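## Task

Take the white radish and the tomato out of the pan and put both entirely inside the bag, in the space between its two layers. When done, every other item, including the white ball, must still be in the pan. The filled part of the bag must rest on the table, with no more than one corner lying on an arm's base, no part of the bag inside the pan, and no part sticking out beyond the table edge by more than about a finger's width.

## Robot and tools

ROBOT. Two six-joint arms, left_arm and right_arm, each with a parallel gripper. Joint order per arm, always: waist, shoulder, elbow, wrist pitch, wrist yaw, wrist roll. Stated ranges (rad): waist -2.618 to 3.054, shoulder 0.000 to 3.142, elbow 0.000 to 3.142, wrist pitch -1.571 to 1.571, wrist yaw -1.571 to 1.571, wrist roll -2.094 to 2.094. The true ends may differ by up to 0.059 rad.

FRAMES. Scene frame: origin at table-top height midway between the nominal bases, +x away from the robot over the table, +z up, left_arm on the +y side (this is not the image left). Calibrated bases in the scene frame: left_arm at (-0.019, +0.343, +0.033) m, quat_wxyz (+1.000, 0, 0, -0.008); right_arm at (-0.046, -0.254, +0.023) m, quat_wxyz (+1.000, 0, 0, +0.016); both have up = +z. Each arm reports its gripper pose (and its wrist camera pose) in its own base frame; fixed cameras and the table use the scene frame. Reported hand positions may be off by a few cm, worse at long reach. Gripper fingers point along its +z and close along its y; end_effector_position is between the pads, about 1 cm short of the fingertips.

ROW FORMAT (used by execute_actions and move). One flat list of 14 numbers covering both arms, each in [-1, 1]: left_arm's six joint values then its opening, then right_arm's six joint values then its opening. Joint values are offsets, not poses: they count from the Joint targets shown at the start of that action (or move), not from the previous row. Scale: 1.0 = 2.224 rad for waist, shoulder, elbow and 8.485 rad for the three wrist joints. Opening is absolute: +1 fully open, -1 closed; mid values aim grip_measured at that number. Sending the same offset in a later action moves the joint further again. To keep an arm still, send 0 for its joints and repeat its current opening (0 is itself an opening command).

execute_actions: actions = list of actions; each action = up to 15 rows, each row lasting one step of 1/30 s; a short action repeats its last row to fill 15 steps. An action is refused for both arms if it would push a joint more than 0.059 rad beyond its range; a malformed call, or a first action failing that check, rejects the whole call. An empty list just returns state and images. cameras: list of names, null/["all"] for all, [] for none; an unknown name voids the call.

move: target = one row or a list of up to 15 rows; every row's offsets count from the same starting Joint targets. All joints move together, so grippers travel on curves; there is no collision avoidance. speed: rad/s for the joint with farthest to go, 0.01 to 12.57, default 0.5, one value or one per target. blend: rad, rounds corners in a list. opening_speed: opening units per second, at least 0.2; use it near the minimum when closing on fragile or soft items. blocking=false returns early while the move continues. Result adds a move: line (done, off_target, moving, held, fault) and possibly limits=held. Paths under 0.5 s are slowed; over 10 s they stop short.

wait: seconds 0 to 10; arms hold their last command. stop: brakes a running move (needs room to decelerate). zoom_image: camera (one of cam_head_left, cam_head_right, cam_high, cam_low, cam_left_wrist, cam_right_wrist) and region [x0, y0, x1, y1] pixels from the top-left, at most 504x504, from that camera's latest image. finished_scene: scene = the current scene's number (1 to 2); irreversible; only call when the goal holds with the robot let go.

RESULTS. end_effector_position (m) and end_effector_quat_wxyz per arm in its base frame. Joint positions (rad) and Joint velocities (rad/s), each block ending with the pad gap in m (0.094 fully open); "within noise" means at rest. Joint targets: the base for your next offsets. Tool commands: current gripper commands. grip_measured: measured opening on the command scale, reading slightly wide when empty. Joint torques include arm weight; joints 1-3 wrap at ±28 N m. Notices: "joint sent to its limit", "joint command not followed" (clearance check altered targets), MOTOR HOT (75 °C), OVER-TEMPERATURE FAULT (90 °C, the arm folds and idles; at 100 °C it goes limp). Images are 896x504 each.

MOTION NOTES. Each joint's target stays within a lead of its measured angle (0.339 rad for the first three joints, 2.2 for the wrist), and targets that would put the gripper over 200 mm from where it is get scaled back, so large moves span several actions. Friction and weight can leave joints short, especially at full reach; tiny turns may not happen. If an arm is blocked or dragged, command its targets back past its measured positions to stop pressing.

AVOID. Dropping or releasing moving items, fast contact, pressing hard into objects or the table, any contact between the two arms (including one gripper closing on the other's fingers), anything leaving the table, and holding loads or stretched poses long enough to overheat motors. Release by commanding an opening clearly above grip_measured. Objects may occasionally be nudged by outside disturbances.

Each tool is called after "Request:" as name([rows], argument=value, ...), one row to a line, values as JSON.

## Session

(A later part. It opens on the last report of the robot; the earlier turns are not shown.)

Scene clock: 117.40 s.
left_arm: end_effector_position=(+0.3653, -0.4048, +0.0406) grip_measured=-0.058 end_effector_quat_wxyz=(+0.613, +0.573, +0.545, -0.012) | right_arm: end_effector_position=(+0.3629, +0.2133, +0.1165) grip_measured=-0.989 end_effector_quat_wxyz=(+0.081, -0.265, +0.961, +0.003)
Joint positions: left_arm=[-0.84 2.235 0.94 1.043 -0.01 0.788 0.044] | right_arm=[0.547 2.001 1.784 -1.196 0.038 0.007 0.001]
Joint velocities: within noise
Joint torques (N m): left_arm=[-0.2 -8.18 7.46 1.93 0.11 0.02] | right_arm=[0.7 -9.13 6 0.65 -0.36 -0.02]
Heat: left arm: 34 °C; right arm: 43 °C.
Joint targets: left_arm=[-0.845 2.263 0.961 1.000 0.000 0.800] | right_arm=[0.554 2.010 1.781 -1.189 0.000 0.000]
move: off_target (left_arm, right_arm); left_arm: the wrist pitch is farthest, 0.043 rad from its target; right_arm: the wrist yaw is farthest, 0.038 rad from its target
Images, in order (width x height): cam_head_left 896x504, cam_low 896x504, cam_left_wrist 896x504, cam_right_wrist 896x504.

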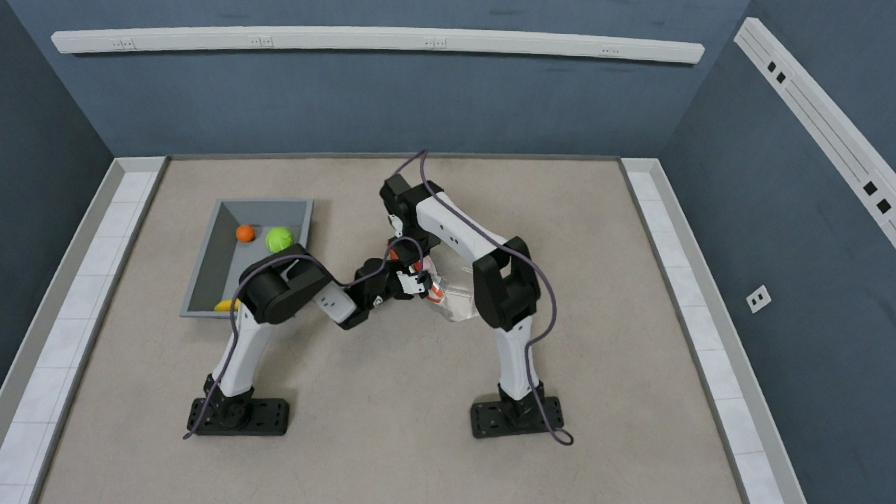

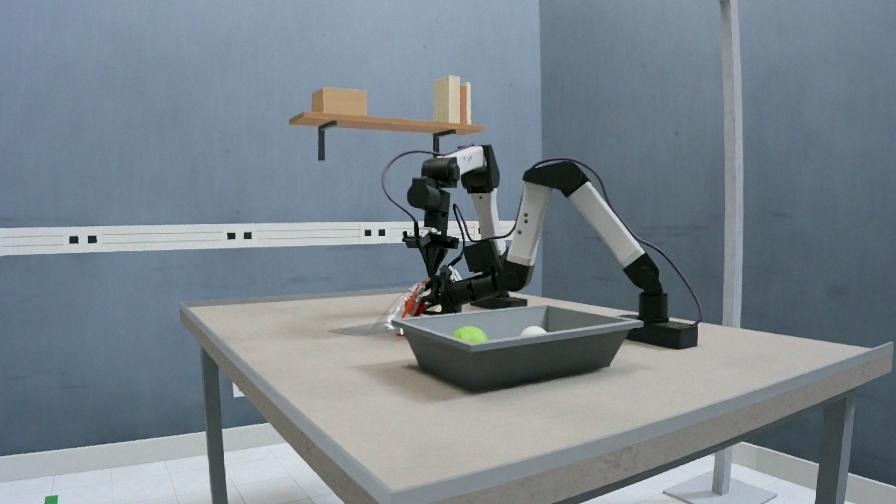

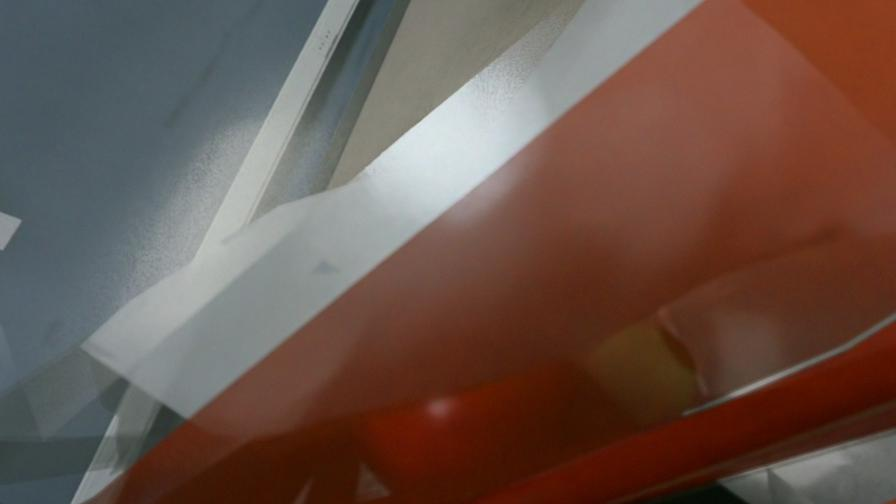

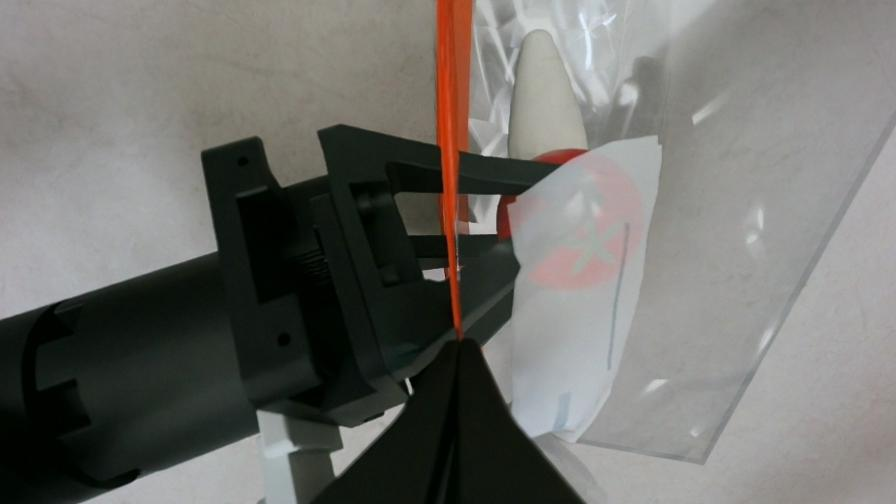

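Request:
move(target=[0,-0.038,-0.0534,0.0043,0,0,-0.2,0,0,0,0,0,0,-1], speed=0.15, cameras=["cam_right_wrist","cam_low"])

Request:
zoom_image(camera="cam_low", region=[360, 200, 580, 340])

Scene clock: 118.77 s.
left_arm: end_effector_position=(+0.3527, -0.3911, +0.0382) grip_measured=-0.058 end_effector_quat_wxyz=(+0.607, +0.576, +0.547, -0.012) | right_arm: end_effector_position=(+0.3603, +0.2175, +0.1164) grip_measured=-0.989 end_effector_quat_wxyz=(+0.077, -0.266, +0.961, +0.017)
Joint positions: left_arm=[-0.84 2.197 0.858 1.073 -0.009 0.788 0.044] | right_arm=[0.547 2.001 1.784 -1.196 0.01 0.007 0.001]
Joint velocities: within noise
Joint torques (N m): left_arm=[-0.21 -11.3 3.58 2.01 0.1 0.02] | right_arm=[0.72 -9.13 6.02 0.65 -0.09 -0.02]
Heat: left arm: 34 °C; right arm: 43 °C.
Joint targets: left_arm=[-0.845 2.178 0.842 1.037 0.000 0.800] | right_arm=[0.554 2.010 1.781 -1.189 0.000 0.000]
move: off_target (left_arm); left_arm: the wrist pitch is farthest, 0.037 rad from its target
Images, in order (width x height): cam_low 896x504, cam_right_wrist 896x504.

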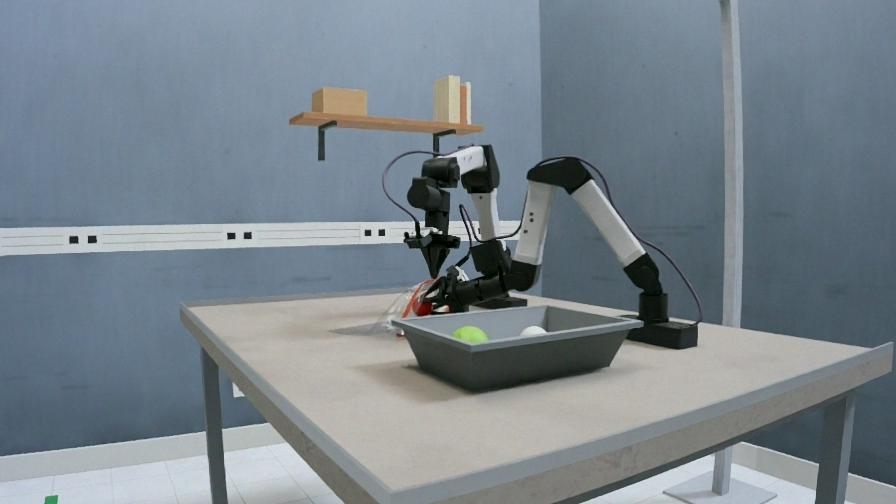

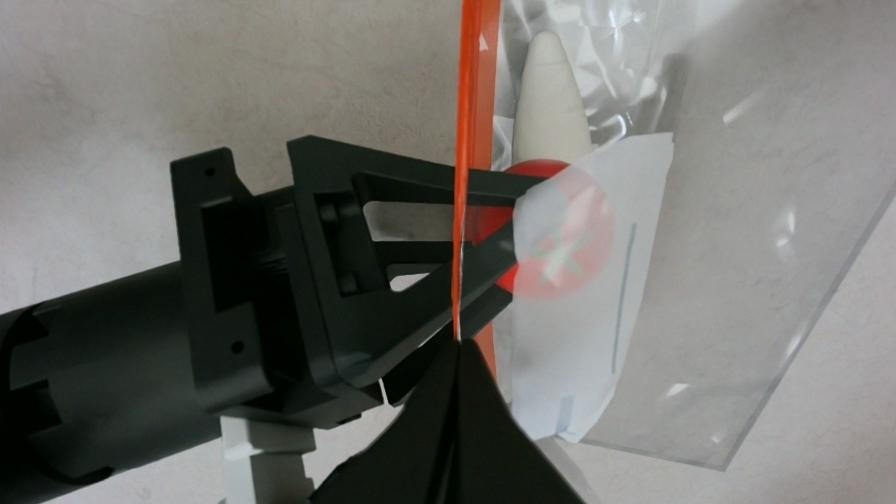

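Scaled by 2.291 from the camera's 896x504 image, which has a finer 1280x720 frame.

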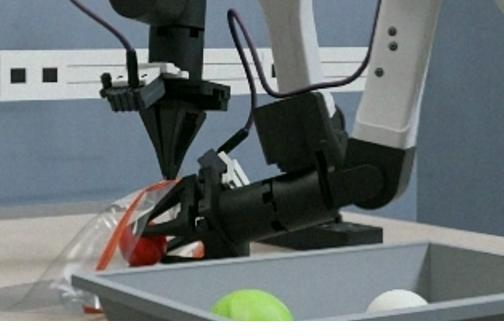

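Request:
move(target=[0,0,0,0,0,0,-0.2,-0.0216,0.003,0.0571,-0.0144,0,0,-1], speed=0.12, cameras=["cam_right_wrist","cam_low","cam_left_wrist","cam_head_left"])

Request:
zoom_image(camera="cam_low", region=[360, 200, 580, 340])

Scene clock: 120.60 s.
left_arm: end_effector_position=(+0.3526, -0.3911, +0.0381) grip_measured=-0.058 end_effector_quat_wxyz=(+0.607, +0.576, +0.547, -0.012) | right_arm: end_effector_position=(+0.3631, +0.2022, +0.1401) grip_measured=-0.989 end_effector_quat_wxyz=(+0.070, -0.249, +0.966, +0.014)
Joint positions: left_arm=[-0.84 2.197 0.858 1.074 -0.009 0.788 0.044] | right_arm=[0.512 2.001 1.881 -1.307 0.009 0.007 0.001]
Joint velocities: within noise
Joint torques (N m): left_arm=[-0.18 -11.36 3.63 2 0.09 0.01] | right_arm=[-0.51 -8.47 8.87 0.53 -0.11 -0.02]
Heat: left arm: 34 °C; right arm: 43 °C.
Joint targets: left_arm=[-0.845 2.178 0.842 1.037 0.000 0.800] | right_arm=[0.506 2.017 1.908 -1.312 0.000 0.000]
move: off_target (left_arm); left_arm: the wrist pitch is farthest, 0.037 rad from its target
Images, in order (width x height): cam_head_left 896x504, cam_low 896x504, cam_left_wrist 896x504, cam_right_wrist 896x504.

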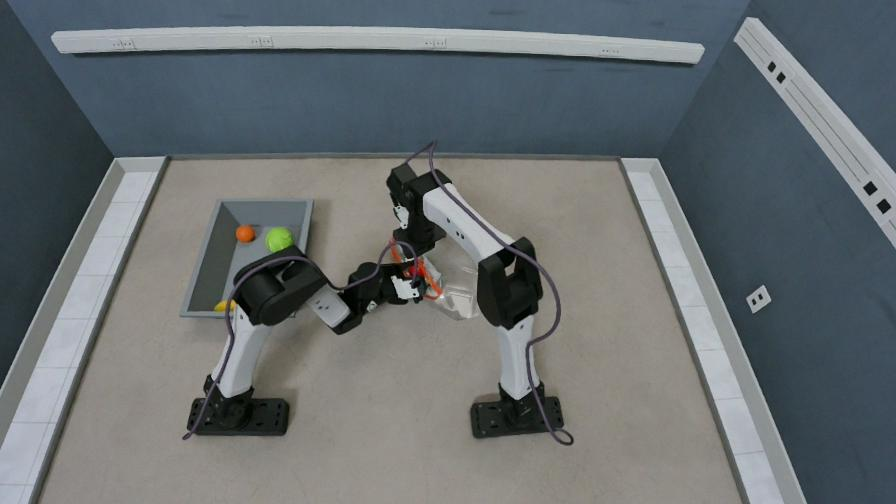

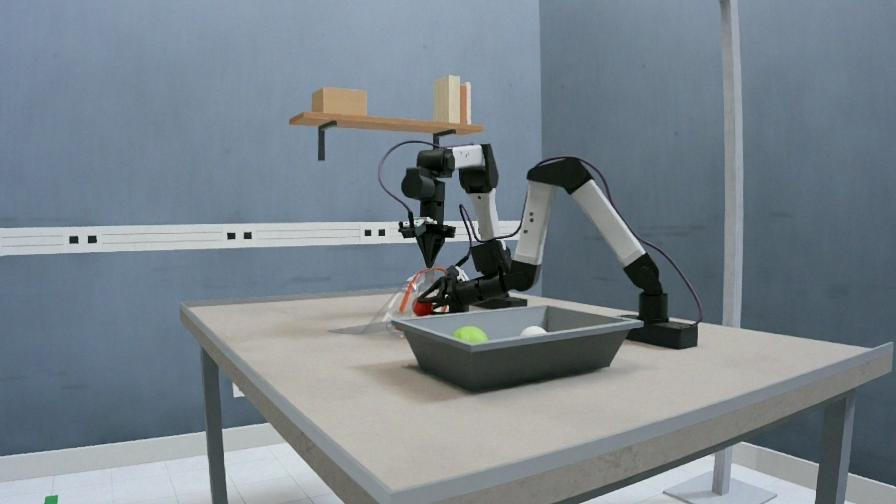

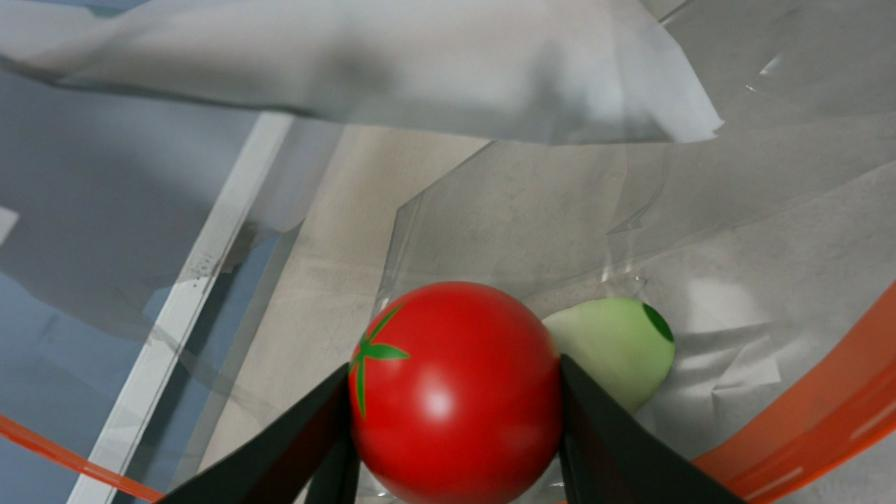

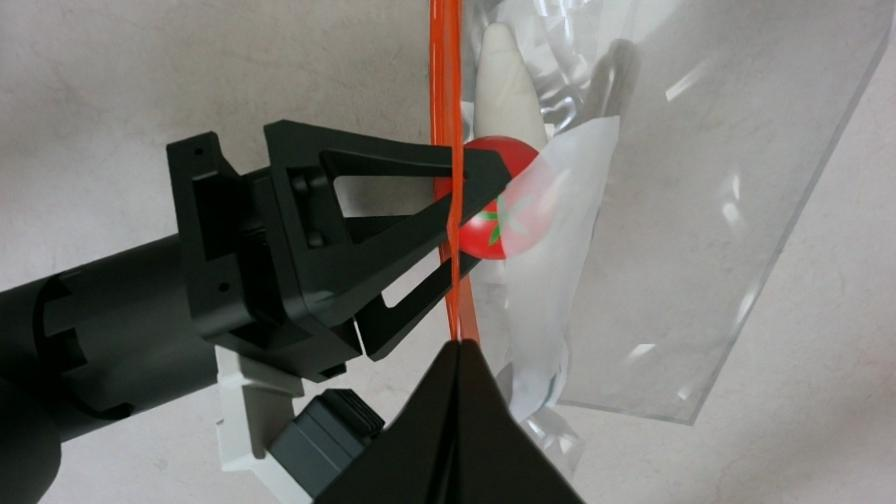

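Scaled by 2.291 from the camera's 896x504 image, which has a finer 1280x720 frame.

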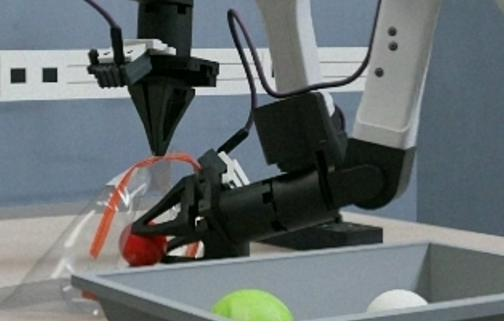

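Request:
move(target=[0,0.0348,0.0666,-0.0084,0,0,-0.2,0,0,0,0,0,0,-1], speed=0.12, cameras=["cam_right_wrist","cam_low","cam_left_wrist"])

Request:
zoom_image(camera="cam_low", region=[360, 200, 580, 340])

Scene clock: 122.67 s.
left_arm: end_effector_position=(+0.3694, -0.4098, +0.0424) grip_measured=-0.058 end_effector_quat_wxyz=(+0.607, +0.576, +0.548, -0.012) | right_arm: end_effector_position=(+0.3630, +0.2021, +0.1400) grip_measured=-0.989 end_effector_quat_wxyz=(+0.070, -0.249, +0.966, +0.014)
Joint positions: left_arm=[-0.84 2.232 0.974 0.991 -0.009 0.788 0.044] | right_arm=[0.512 2.001 1.881 -1.308 0.009 0.007 0.001]
Joint velocities: within noise
Joint torques (N m): left_arm=[-0.17 -8.64 7.23 2.14 0.1 0.02] | right_arm=[-0.49 -8.49 8.85 0.51 -0.11 -0.02]
Heat: left arm: 34 °C; right arm: 43 °C.
Joint targets: left_arm=[-0.845 2.256 0.990 0.966 0.000 0.800] | right_arm=[0.506 2.017 1.908 -1.312 0.000 0.000]
move: done
Images, in order (width x height): cam_low 896x504, cam_left_wrist 896x504, cam_right_wrist 896x504.

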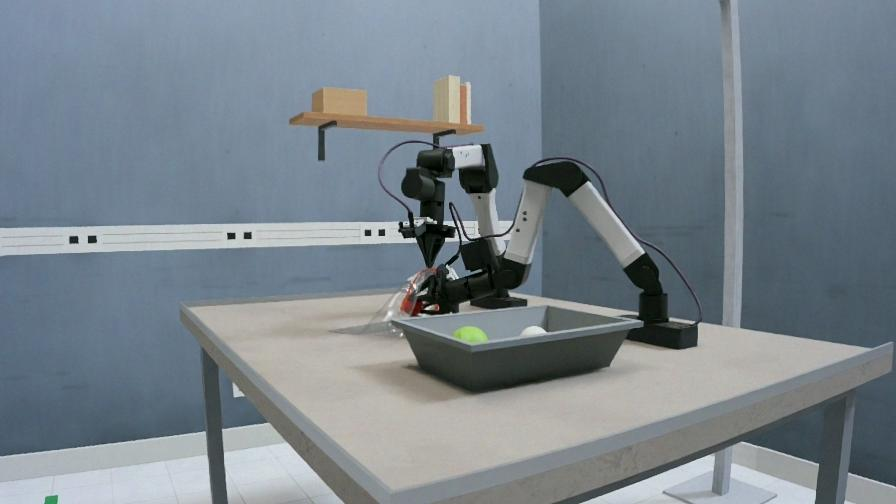

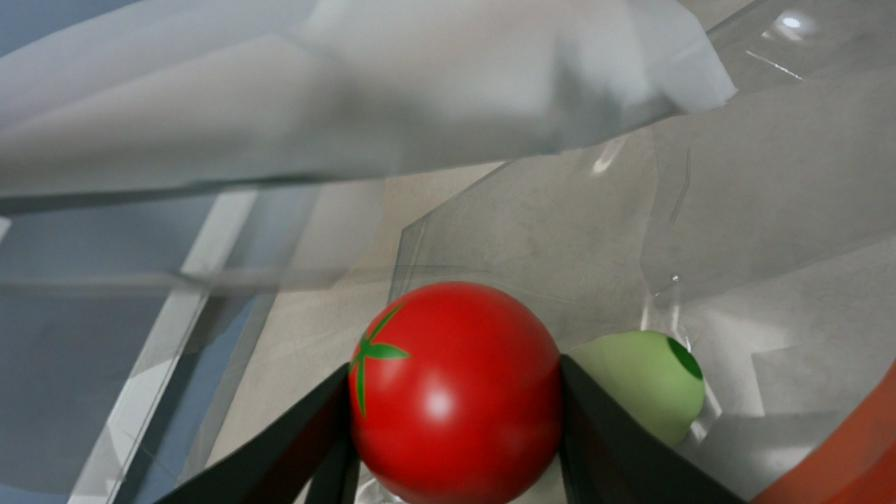

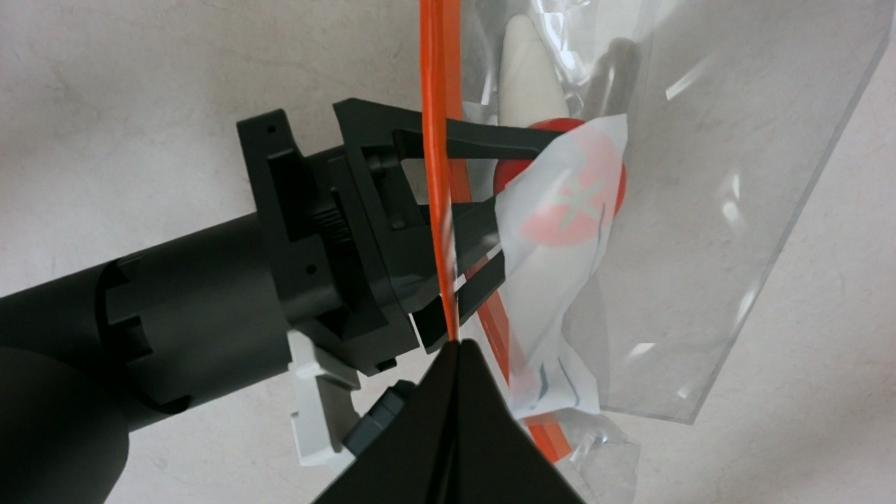

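Scaled by 2.291 from the camera's 896x504 image, which has a finer 1280x720 frame.

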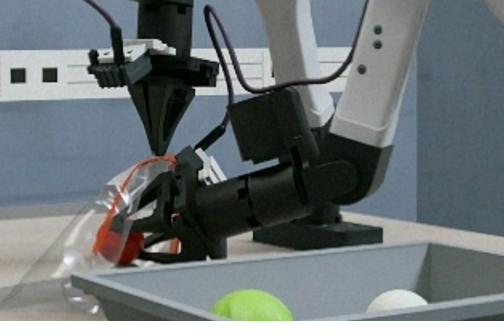

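Request:
move(target=[0,0.04,0.0005,0.0104,0,0,-0.2,0,0,0,0,0,0,-1], speed=0.1, cameras=["cam_right_wrist","cam_low","cam_left_wrist"])

Request:
zoom_image(camera="cam_low", region=[360, 200, 580, 340])

Scene clock: 124.20 s.
left_arm: end_effector_position=(+0.3731, -0.4147, +0.0390) grip_measured=-0.058 end_effector_quat_wxyz=(+0.633, +0.561, +0.533, -0.014) | right_arm: end_effector_position=(+0.3630, +0.2021, +0.1400) grip_measured=-0.989 end_effector_quat_wxyz=(+0.070, -0.249, +0.966, +0.014)
Joint positions: left_arm=[-0.84 2.305 0.99 1.116 -0.005 0.788 0.044] | right_arm=[0.512 2.001 1.881 -1.308 0.009 0.007 0.001]
Joint velocities: within noise
Joint torques (N m): left_arm=[-0.24 -7.68 5.48 1.73 0.08 0.02] | right_arm=[-0.49 -8.49 8.84 0.5 -0.11 -0.01]
Heat: left arm: 34 °C; right arm: 43 °C.
Joint targets: left_arm=[-0.845 2.345 0.991 1.054 0.000 0.800] | right_arm=[0.506 2.017 1.908 -1.312 0.000 0.000]
move: off_target (left_arm); left_arm: the wrist pitch is farthest, 0.062 rad from its target
Images, in order (width x height): cam_low 896x504, cam_left_wrist 896x504, cam_right_wrist 896x504.

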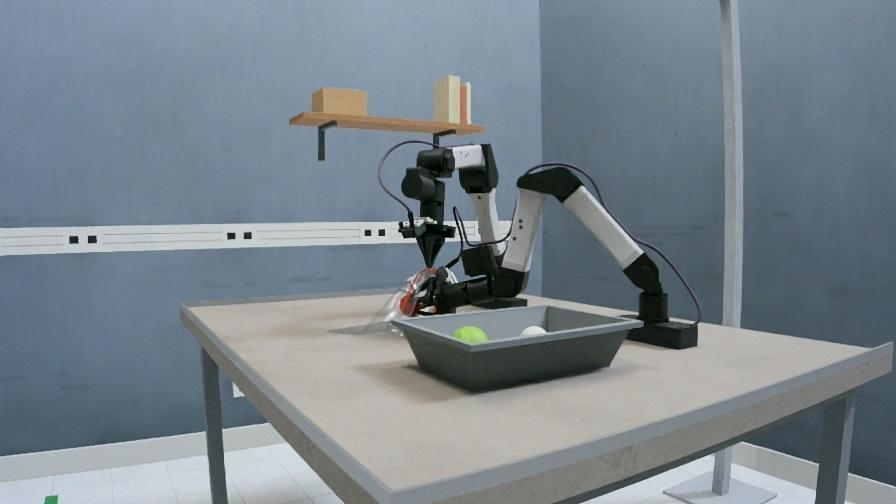

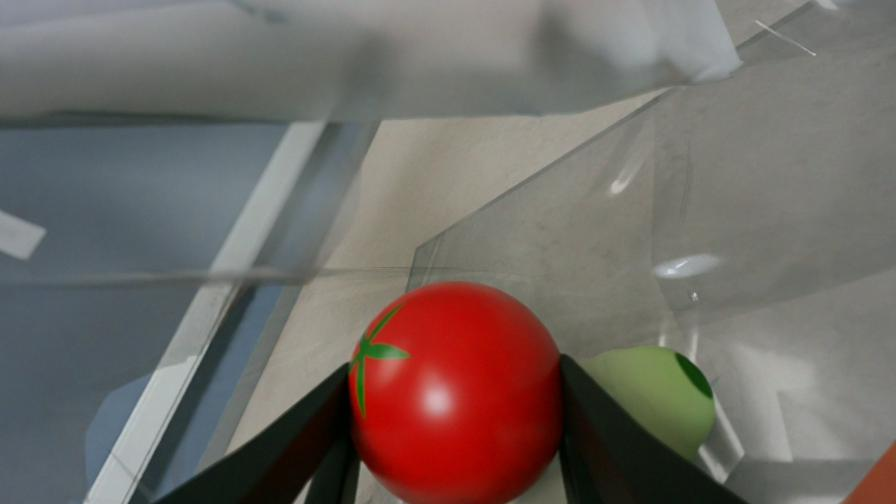

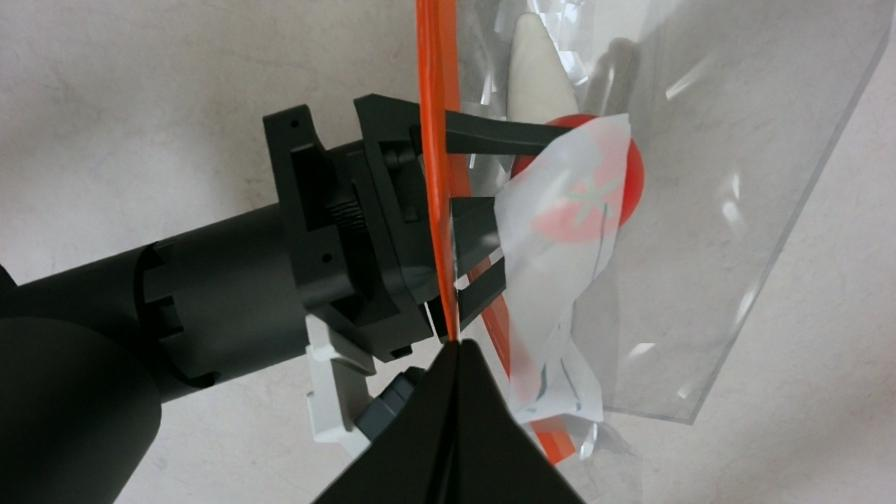

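Scaled by 2.291 from the camera's 896x504 image, which has a finer 1280x720 frame.

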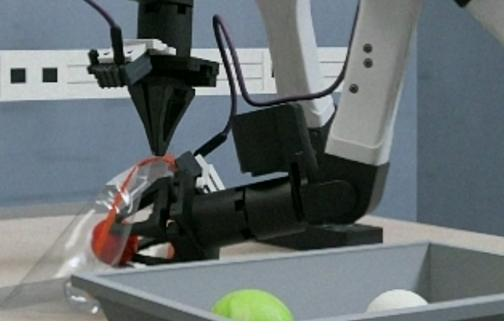

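Request:
move([
  [0,-0.04,-0.0005,-0.0104,0,0,-0.2,0,0,0,0,0,0,-1],
  [0,-0.0251,0.028,-0.014,0,0,-0.2,0,0,0,0,0,0,-1],
], speed=0.1, cameras=["cam_right_wrist","cam_low","cam_left_wrist"])

Request:
move(target=[0,0,0,0,0,0,0.15,0,0,0,0,0,0,-1], opening_speed=0.2, cameras=["cam_right_wrist","cam_low","cam_left_wrist"])

Request:
zoom_image(camera="cam_low", region=[360, 200, 580, 340])

Scene clock: 126.47 s.
left_arm: end_effector_position=(+0.3786, -0.4208, +0.0412) grip_measured=-0.058 end_effector_quat_wxyz=(+0.610, +0.575, +0.545, -0.014) | right_arm: end_effector_position=(+0.3630, +0.2021, +0.1400) grip_measured=-0.989 end_effector_quat_wxyz=(+0.070, -0.249, +0.966, +0.014)
Joint positions: left_arm=[-0.84 2.273 1.04 0.976 -0.005 0.788 0.044] | right_arm=[0.512 2.001 1.881 -1.308 0.009 0.007 0.001]
Joint velocities: within noise
Joint torques (N m): left_arm=[-0.2 -9.73 7.1 1.98 0.06 0.02] | right_arm=[-0.47 -8.47 8.87 0.51 -0.1 -0.02]
Heat: left arm: 34 °C; right arm: 43 °C.
Joint targets: left_arm=[-0.845 2.289 1.054 0.935 0.000 0.800] | right_arm=[0.506 2.017 1.908 -1.312 0.000 0.000]
move: off_target (left_arm); left_arm: the wrist pitch is farthest, 0.040 rad from its target
Images, in order (width x height): cam_low 896x504, cam_left_wrist 896x504, cam_right_wrist 896x504.

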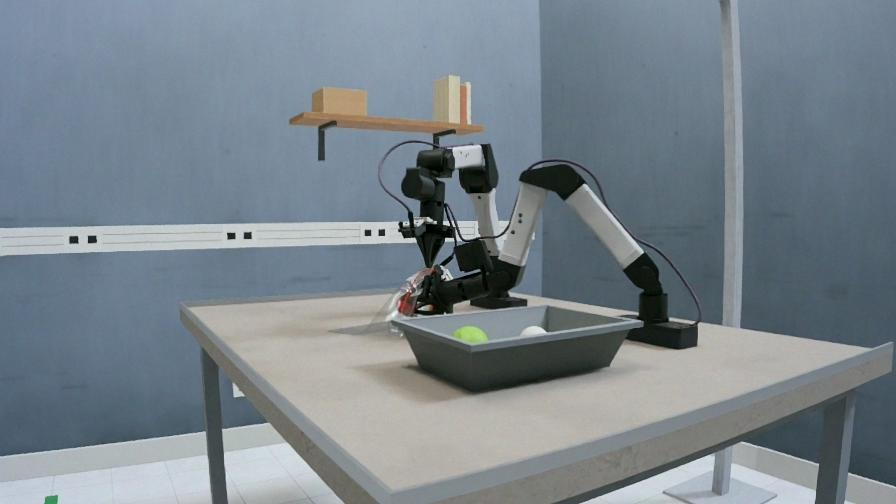

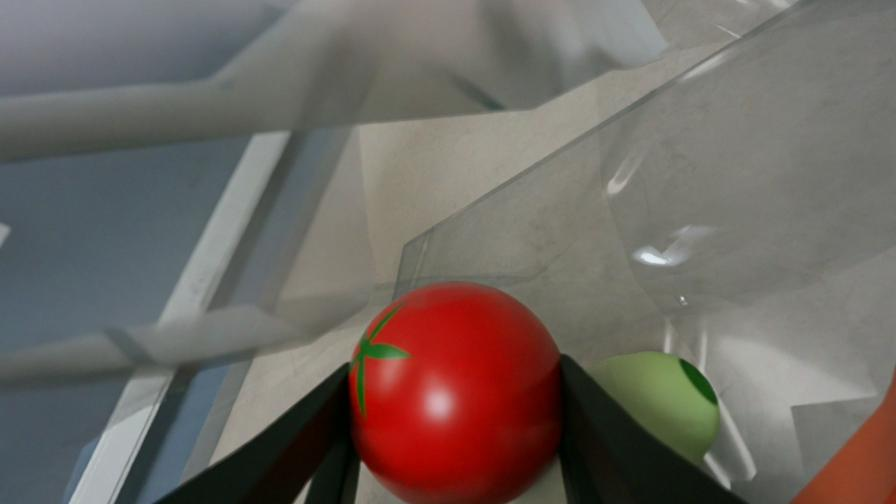

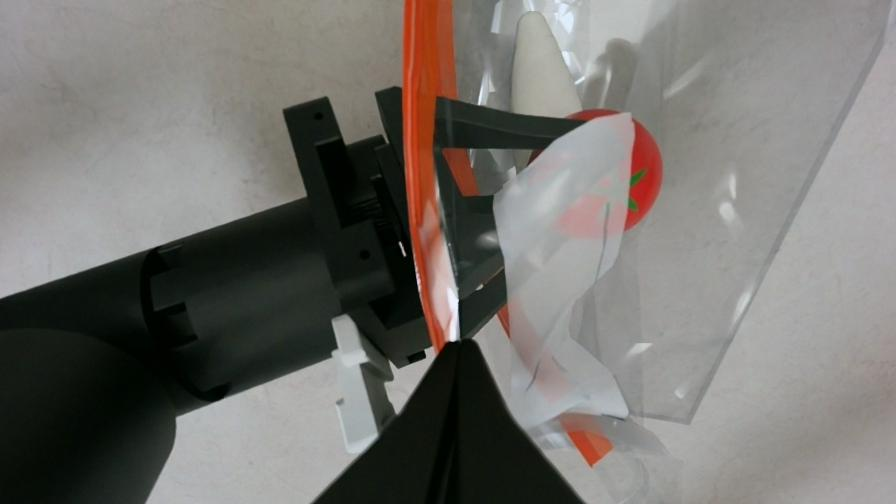

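Scene clock: 128.43 s.
left_arm: end_effector_position=(+0.3784, -0.4206, +0.0399) grip_measured=+0.148 end_effector_quat_wxyz=(+0.608, +0.576, +0.546, -0.013) | right_arm: end_effector_position=(+0.3630, +0.2021, +0.1400) grip_measured=-0.989 end_effector_quat_wxyz=(+0.070, -0.249, +0.966, +0.014)
Joint positions: left_arm=[-0.84 2.273 1.04 0.969 -0.005 0.789 0.054] | right_arm=[0.512 2.001 1.881 -1.308 0.009 0.007 0.001]
Joint velocities: within noise
Joint torques (N m): left_arm=[-0.17 -9.69 7.1 2.03 0.07 0.03] | right_arm=[-0.51 -8.46 8.85 0.5 -0.1 -0.02]
Heat: left arm: 34 °C; right arm: 43 °C.
Joint targets: left_arm=[-0.845 2.289 1.054 0.935 0.000 0.800] | right_arm=[0.506 2.017 1.908 -1.312 0.000 0.000]
move: done
Images, in order (width x height): cam_low 896x504, cam_left_wrist 896x504, cam_right_wrist 896x504.

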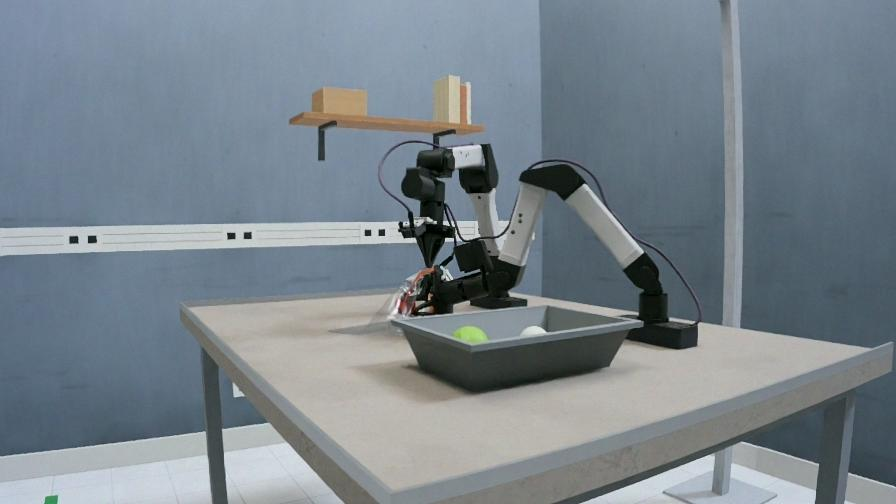

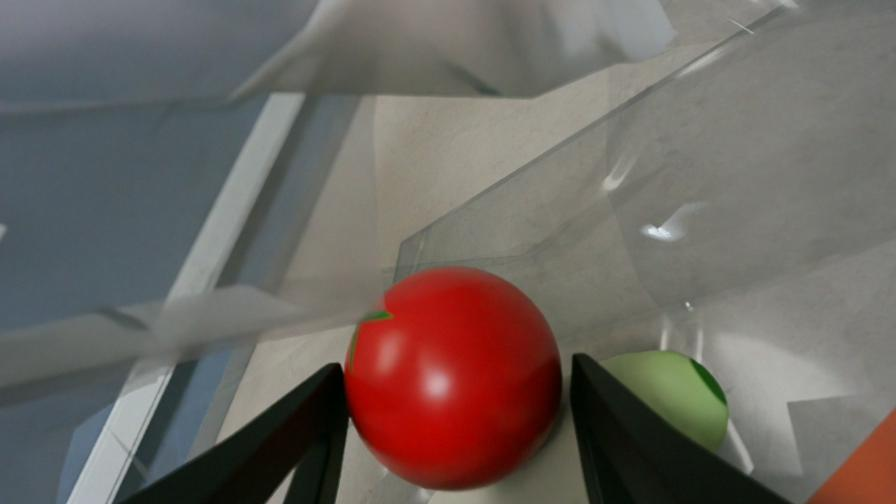

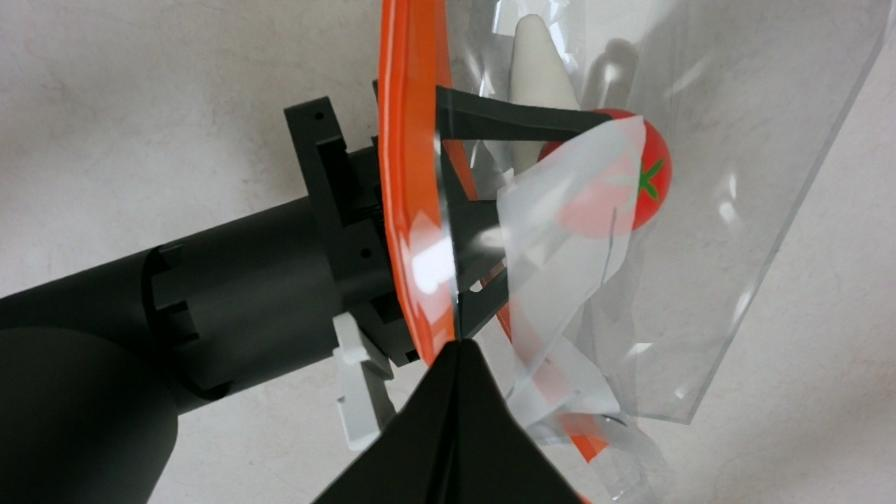

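Scaled by 2.291 from the camera's 896x504 image, which has a finer 1280x720 frame.

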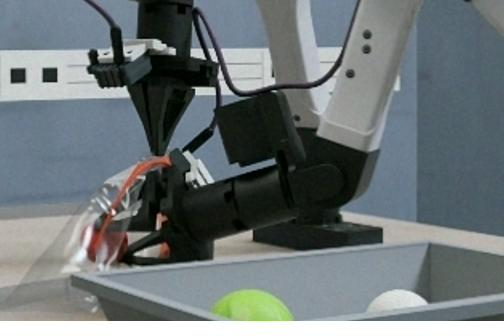

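Request:
move([
  [0,0,0,0,0,0,0.35,0,0,0,0,0,0,-1],
  [0,-0.0148,-0.0288,0.0037,0,0,0.35,0,0,0,0,0,0,-1],
], speed=0.1, opening_speed=0.3, cameras=["cam_right_wrist","cam_left_wrist"])

Scene clock: 130.53 s.
left_arm: end_effector_position=(+0.3746, -0.4163, +0.0401) grip_measured=+0.348 end_effector_quat_wxyz=(+0.614, +0.573, +0.543, -0.014) | right_arm: end_effector_position=(+0.3630, +0.2021, +0.1400) grip_measured=-0.989 end_effector_quat_wxyz=(+0.070, -0.249, +0.966, +0.014)
Joint positions: left_arm=[-0.84 2.271 1.008 1.015 -0.005 0.789 0.063] | right_arm=[0.512 2.001 1.881 -1.308 0.009 0.006 0.001]
Joint velocities: within noise
Joint torques (N m): left_arm=[-0.21 -11.95 3.73 1.86 0.07 0.02] | right_arm=[-0.49 -8.49 8.84 0.51 -0.11 -0.01]
Heat: left arm: 34 °C; right arm: 42 °C.
Joint targets: left_arm=[-0.845 2.256 0.990 0.966 0.000 0.800] | right_arm=[0.506 2.017 1.908 -1.312 0.000 0.000]
move: off_target (left_arm); left_arm: the wrist pitch is farthest, 0.049 rad from its target
Images, in order (width x height): cam_left_wrist 896x504, cam_right_wrist 896x504.

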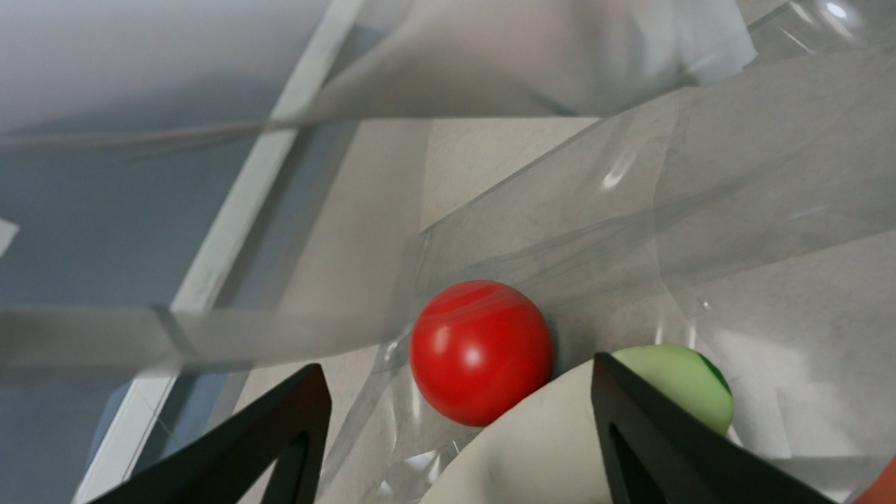

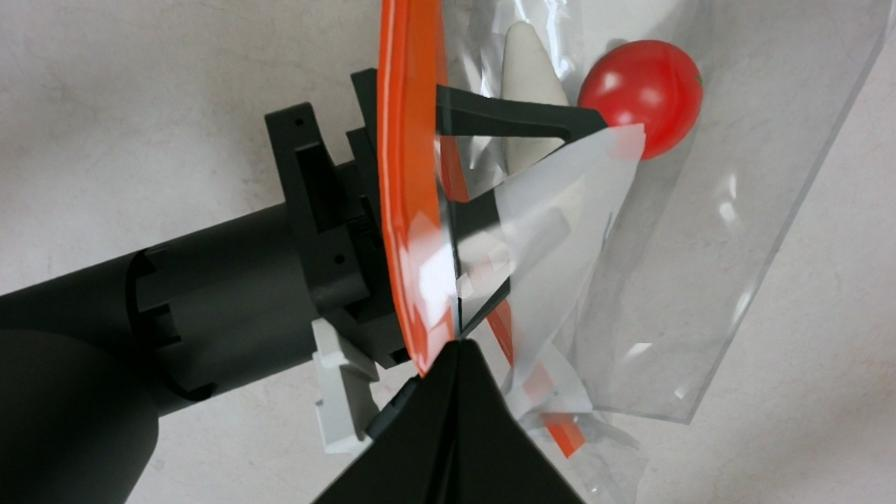

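Request:
move([
  [0,-0.044,-0.0665,0.0084,0,0,0.0,0,0,0,0,0,0,-1],
  [0,-0.076,-0.155,0.0207,0,0,0.0,0,0,0,0,0,0,-1],
  [0,-0.15,-0.24,0.0244,0,0,0,0,0,0,0,0,0,-1],
], speed=0.2, opening_speed=0.5)

Request:
zoom_image(camera="cam_head_left", region=[330, 200, 510, 360])

Scene clock: 134.00 s.
left_arm: end_effector_position=(+0.2893, -0.3212, +0.0445) grip_measured=+0.002 end_effector_quat_wxyz=(+0.588, +0.587, +0.556, -0.013) | right_arm: end_effector_position=(+0.3629, +0.2021, +0.1400) grip_measured=-0.989 end_effector_quat_wxyz=(+0.070, -0.249, +0.966, +0.014)
Joint positions: left_arm=[-0.84 1.947 0.465 1.169 -0.005 0.789 0.047] | right_arm=[0.512 2.001 1.881 -1.308 0.008 0.006 0.001]
Joint velocities: within noise
Joint torques (N m): left_arm=[-0.23 -9.05 3.38 2.45 0.07 0.01] | right_arm=[-0.44 -8.49 8.85 0.51 -0.1 -0.02]
Heat: left arm: 34 °C; right arm: 42 °C.
Joint targets: left_arm=[-0.845 1.923 0.456 1.173 0.000 0.800] | right_arm=[0.506 2.017 1.908 -1.312 0.000 0.000]
move: done

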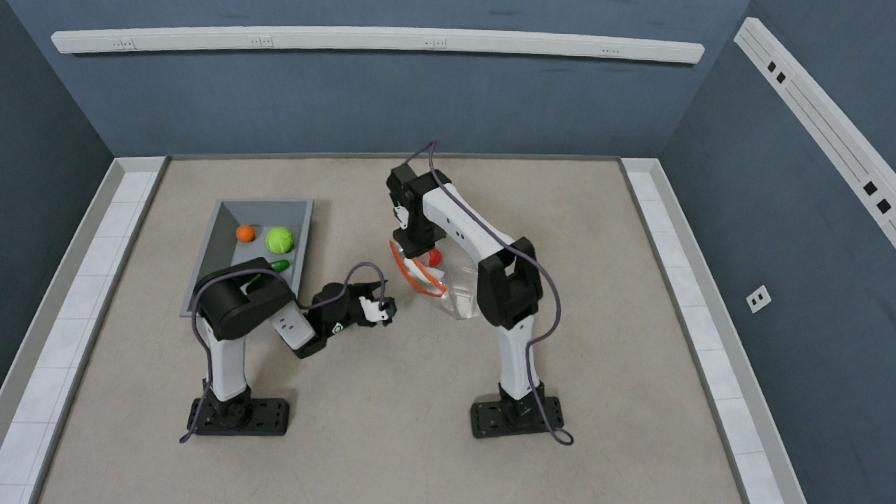

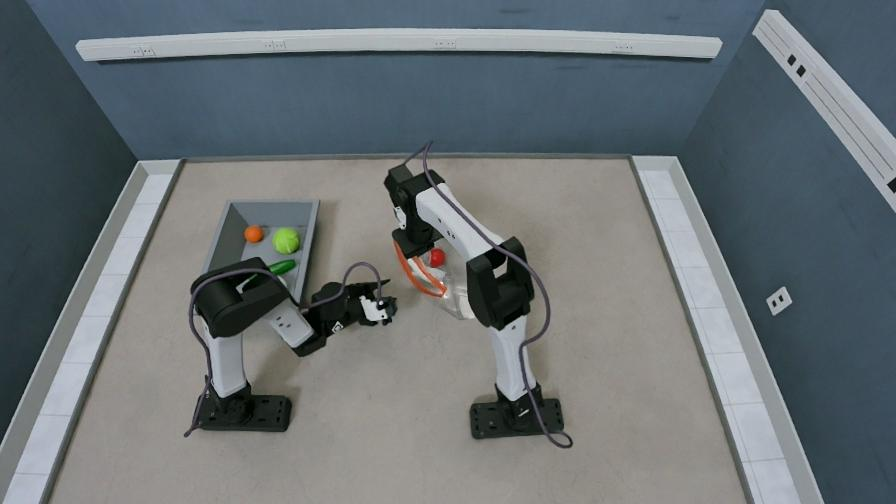

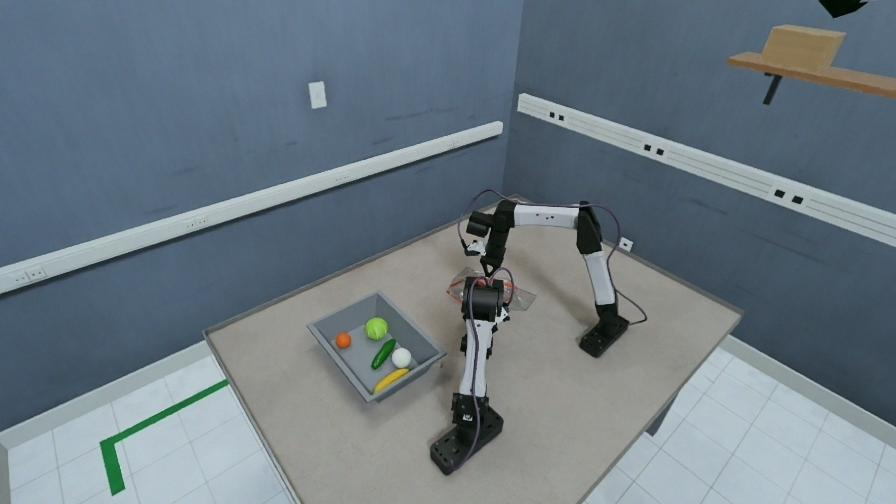

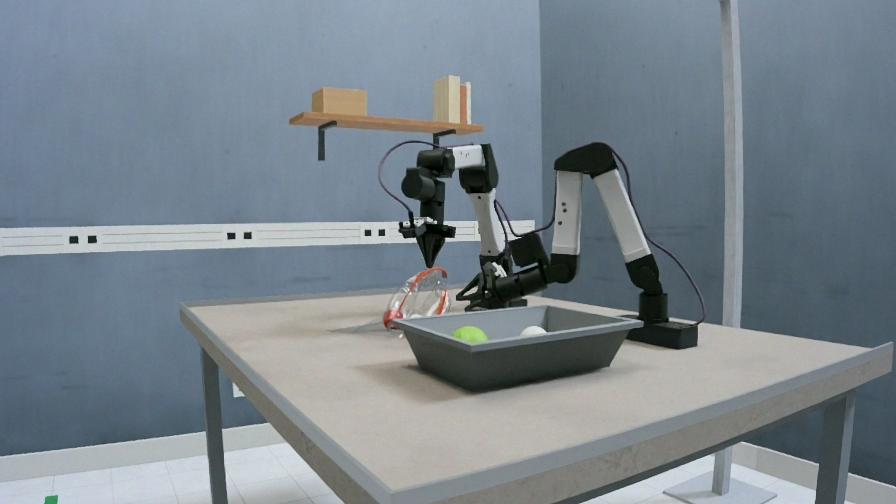

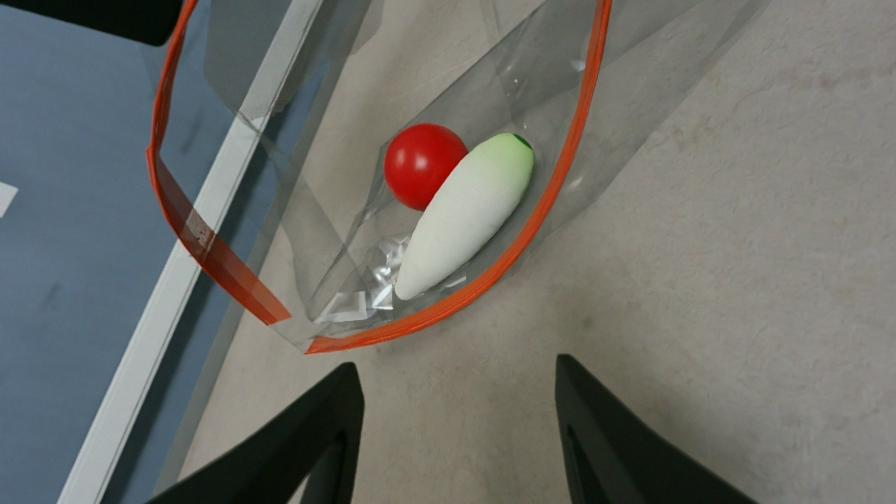

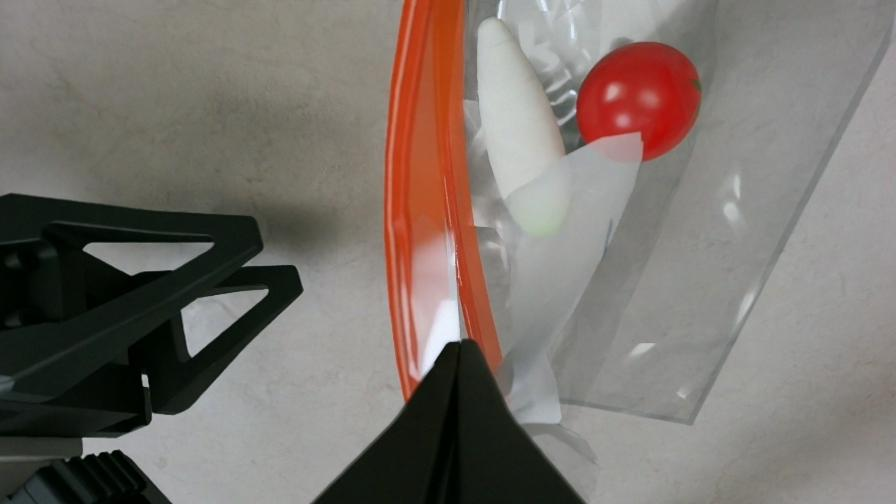

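Scaled by 2.800 from the camera's 896x504 image, which has a finer 1280x720 frame.

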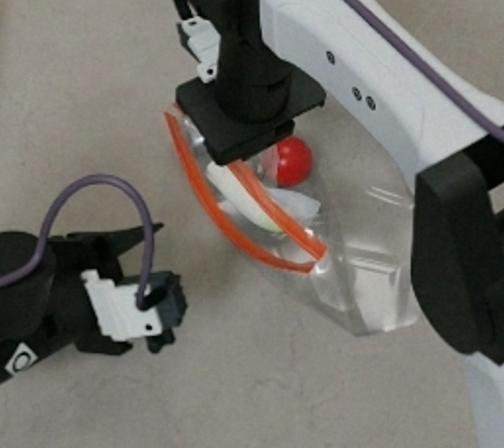

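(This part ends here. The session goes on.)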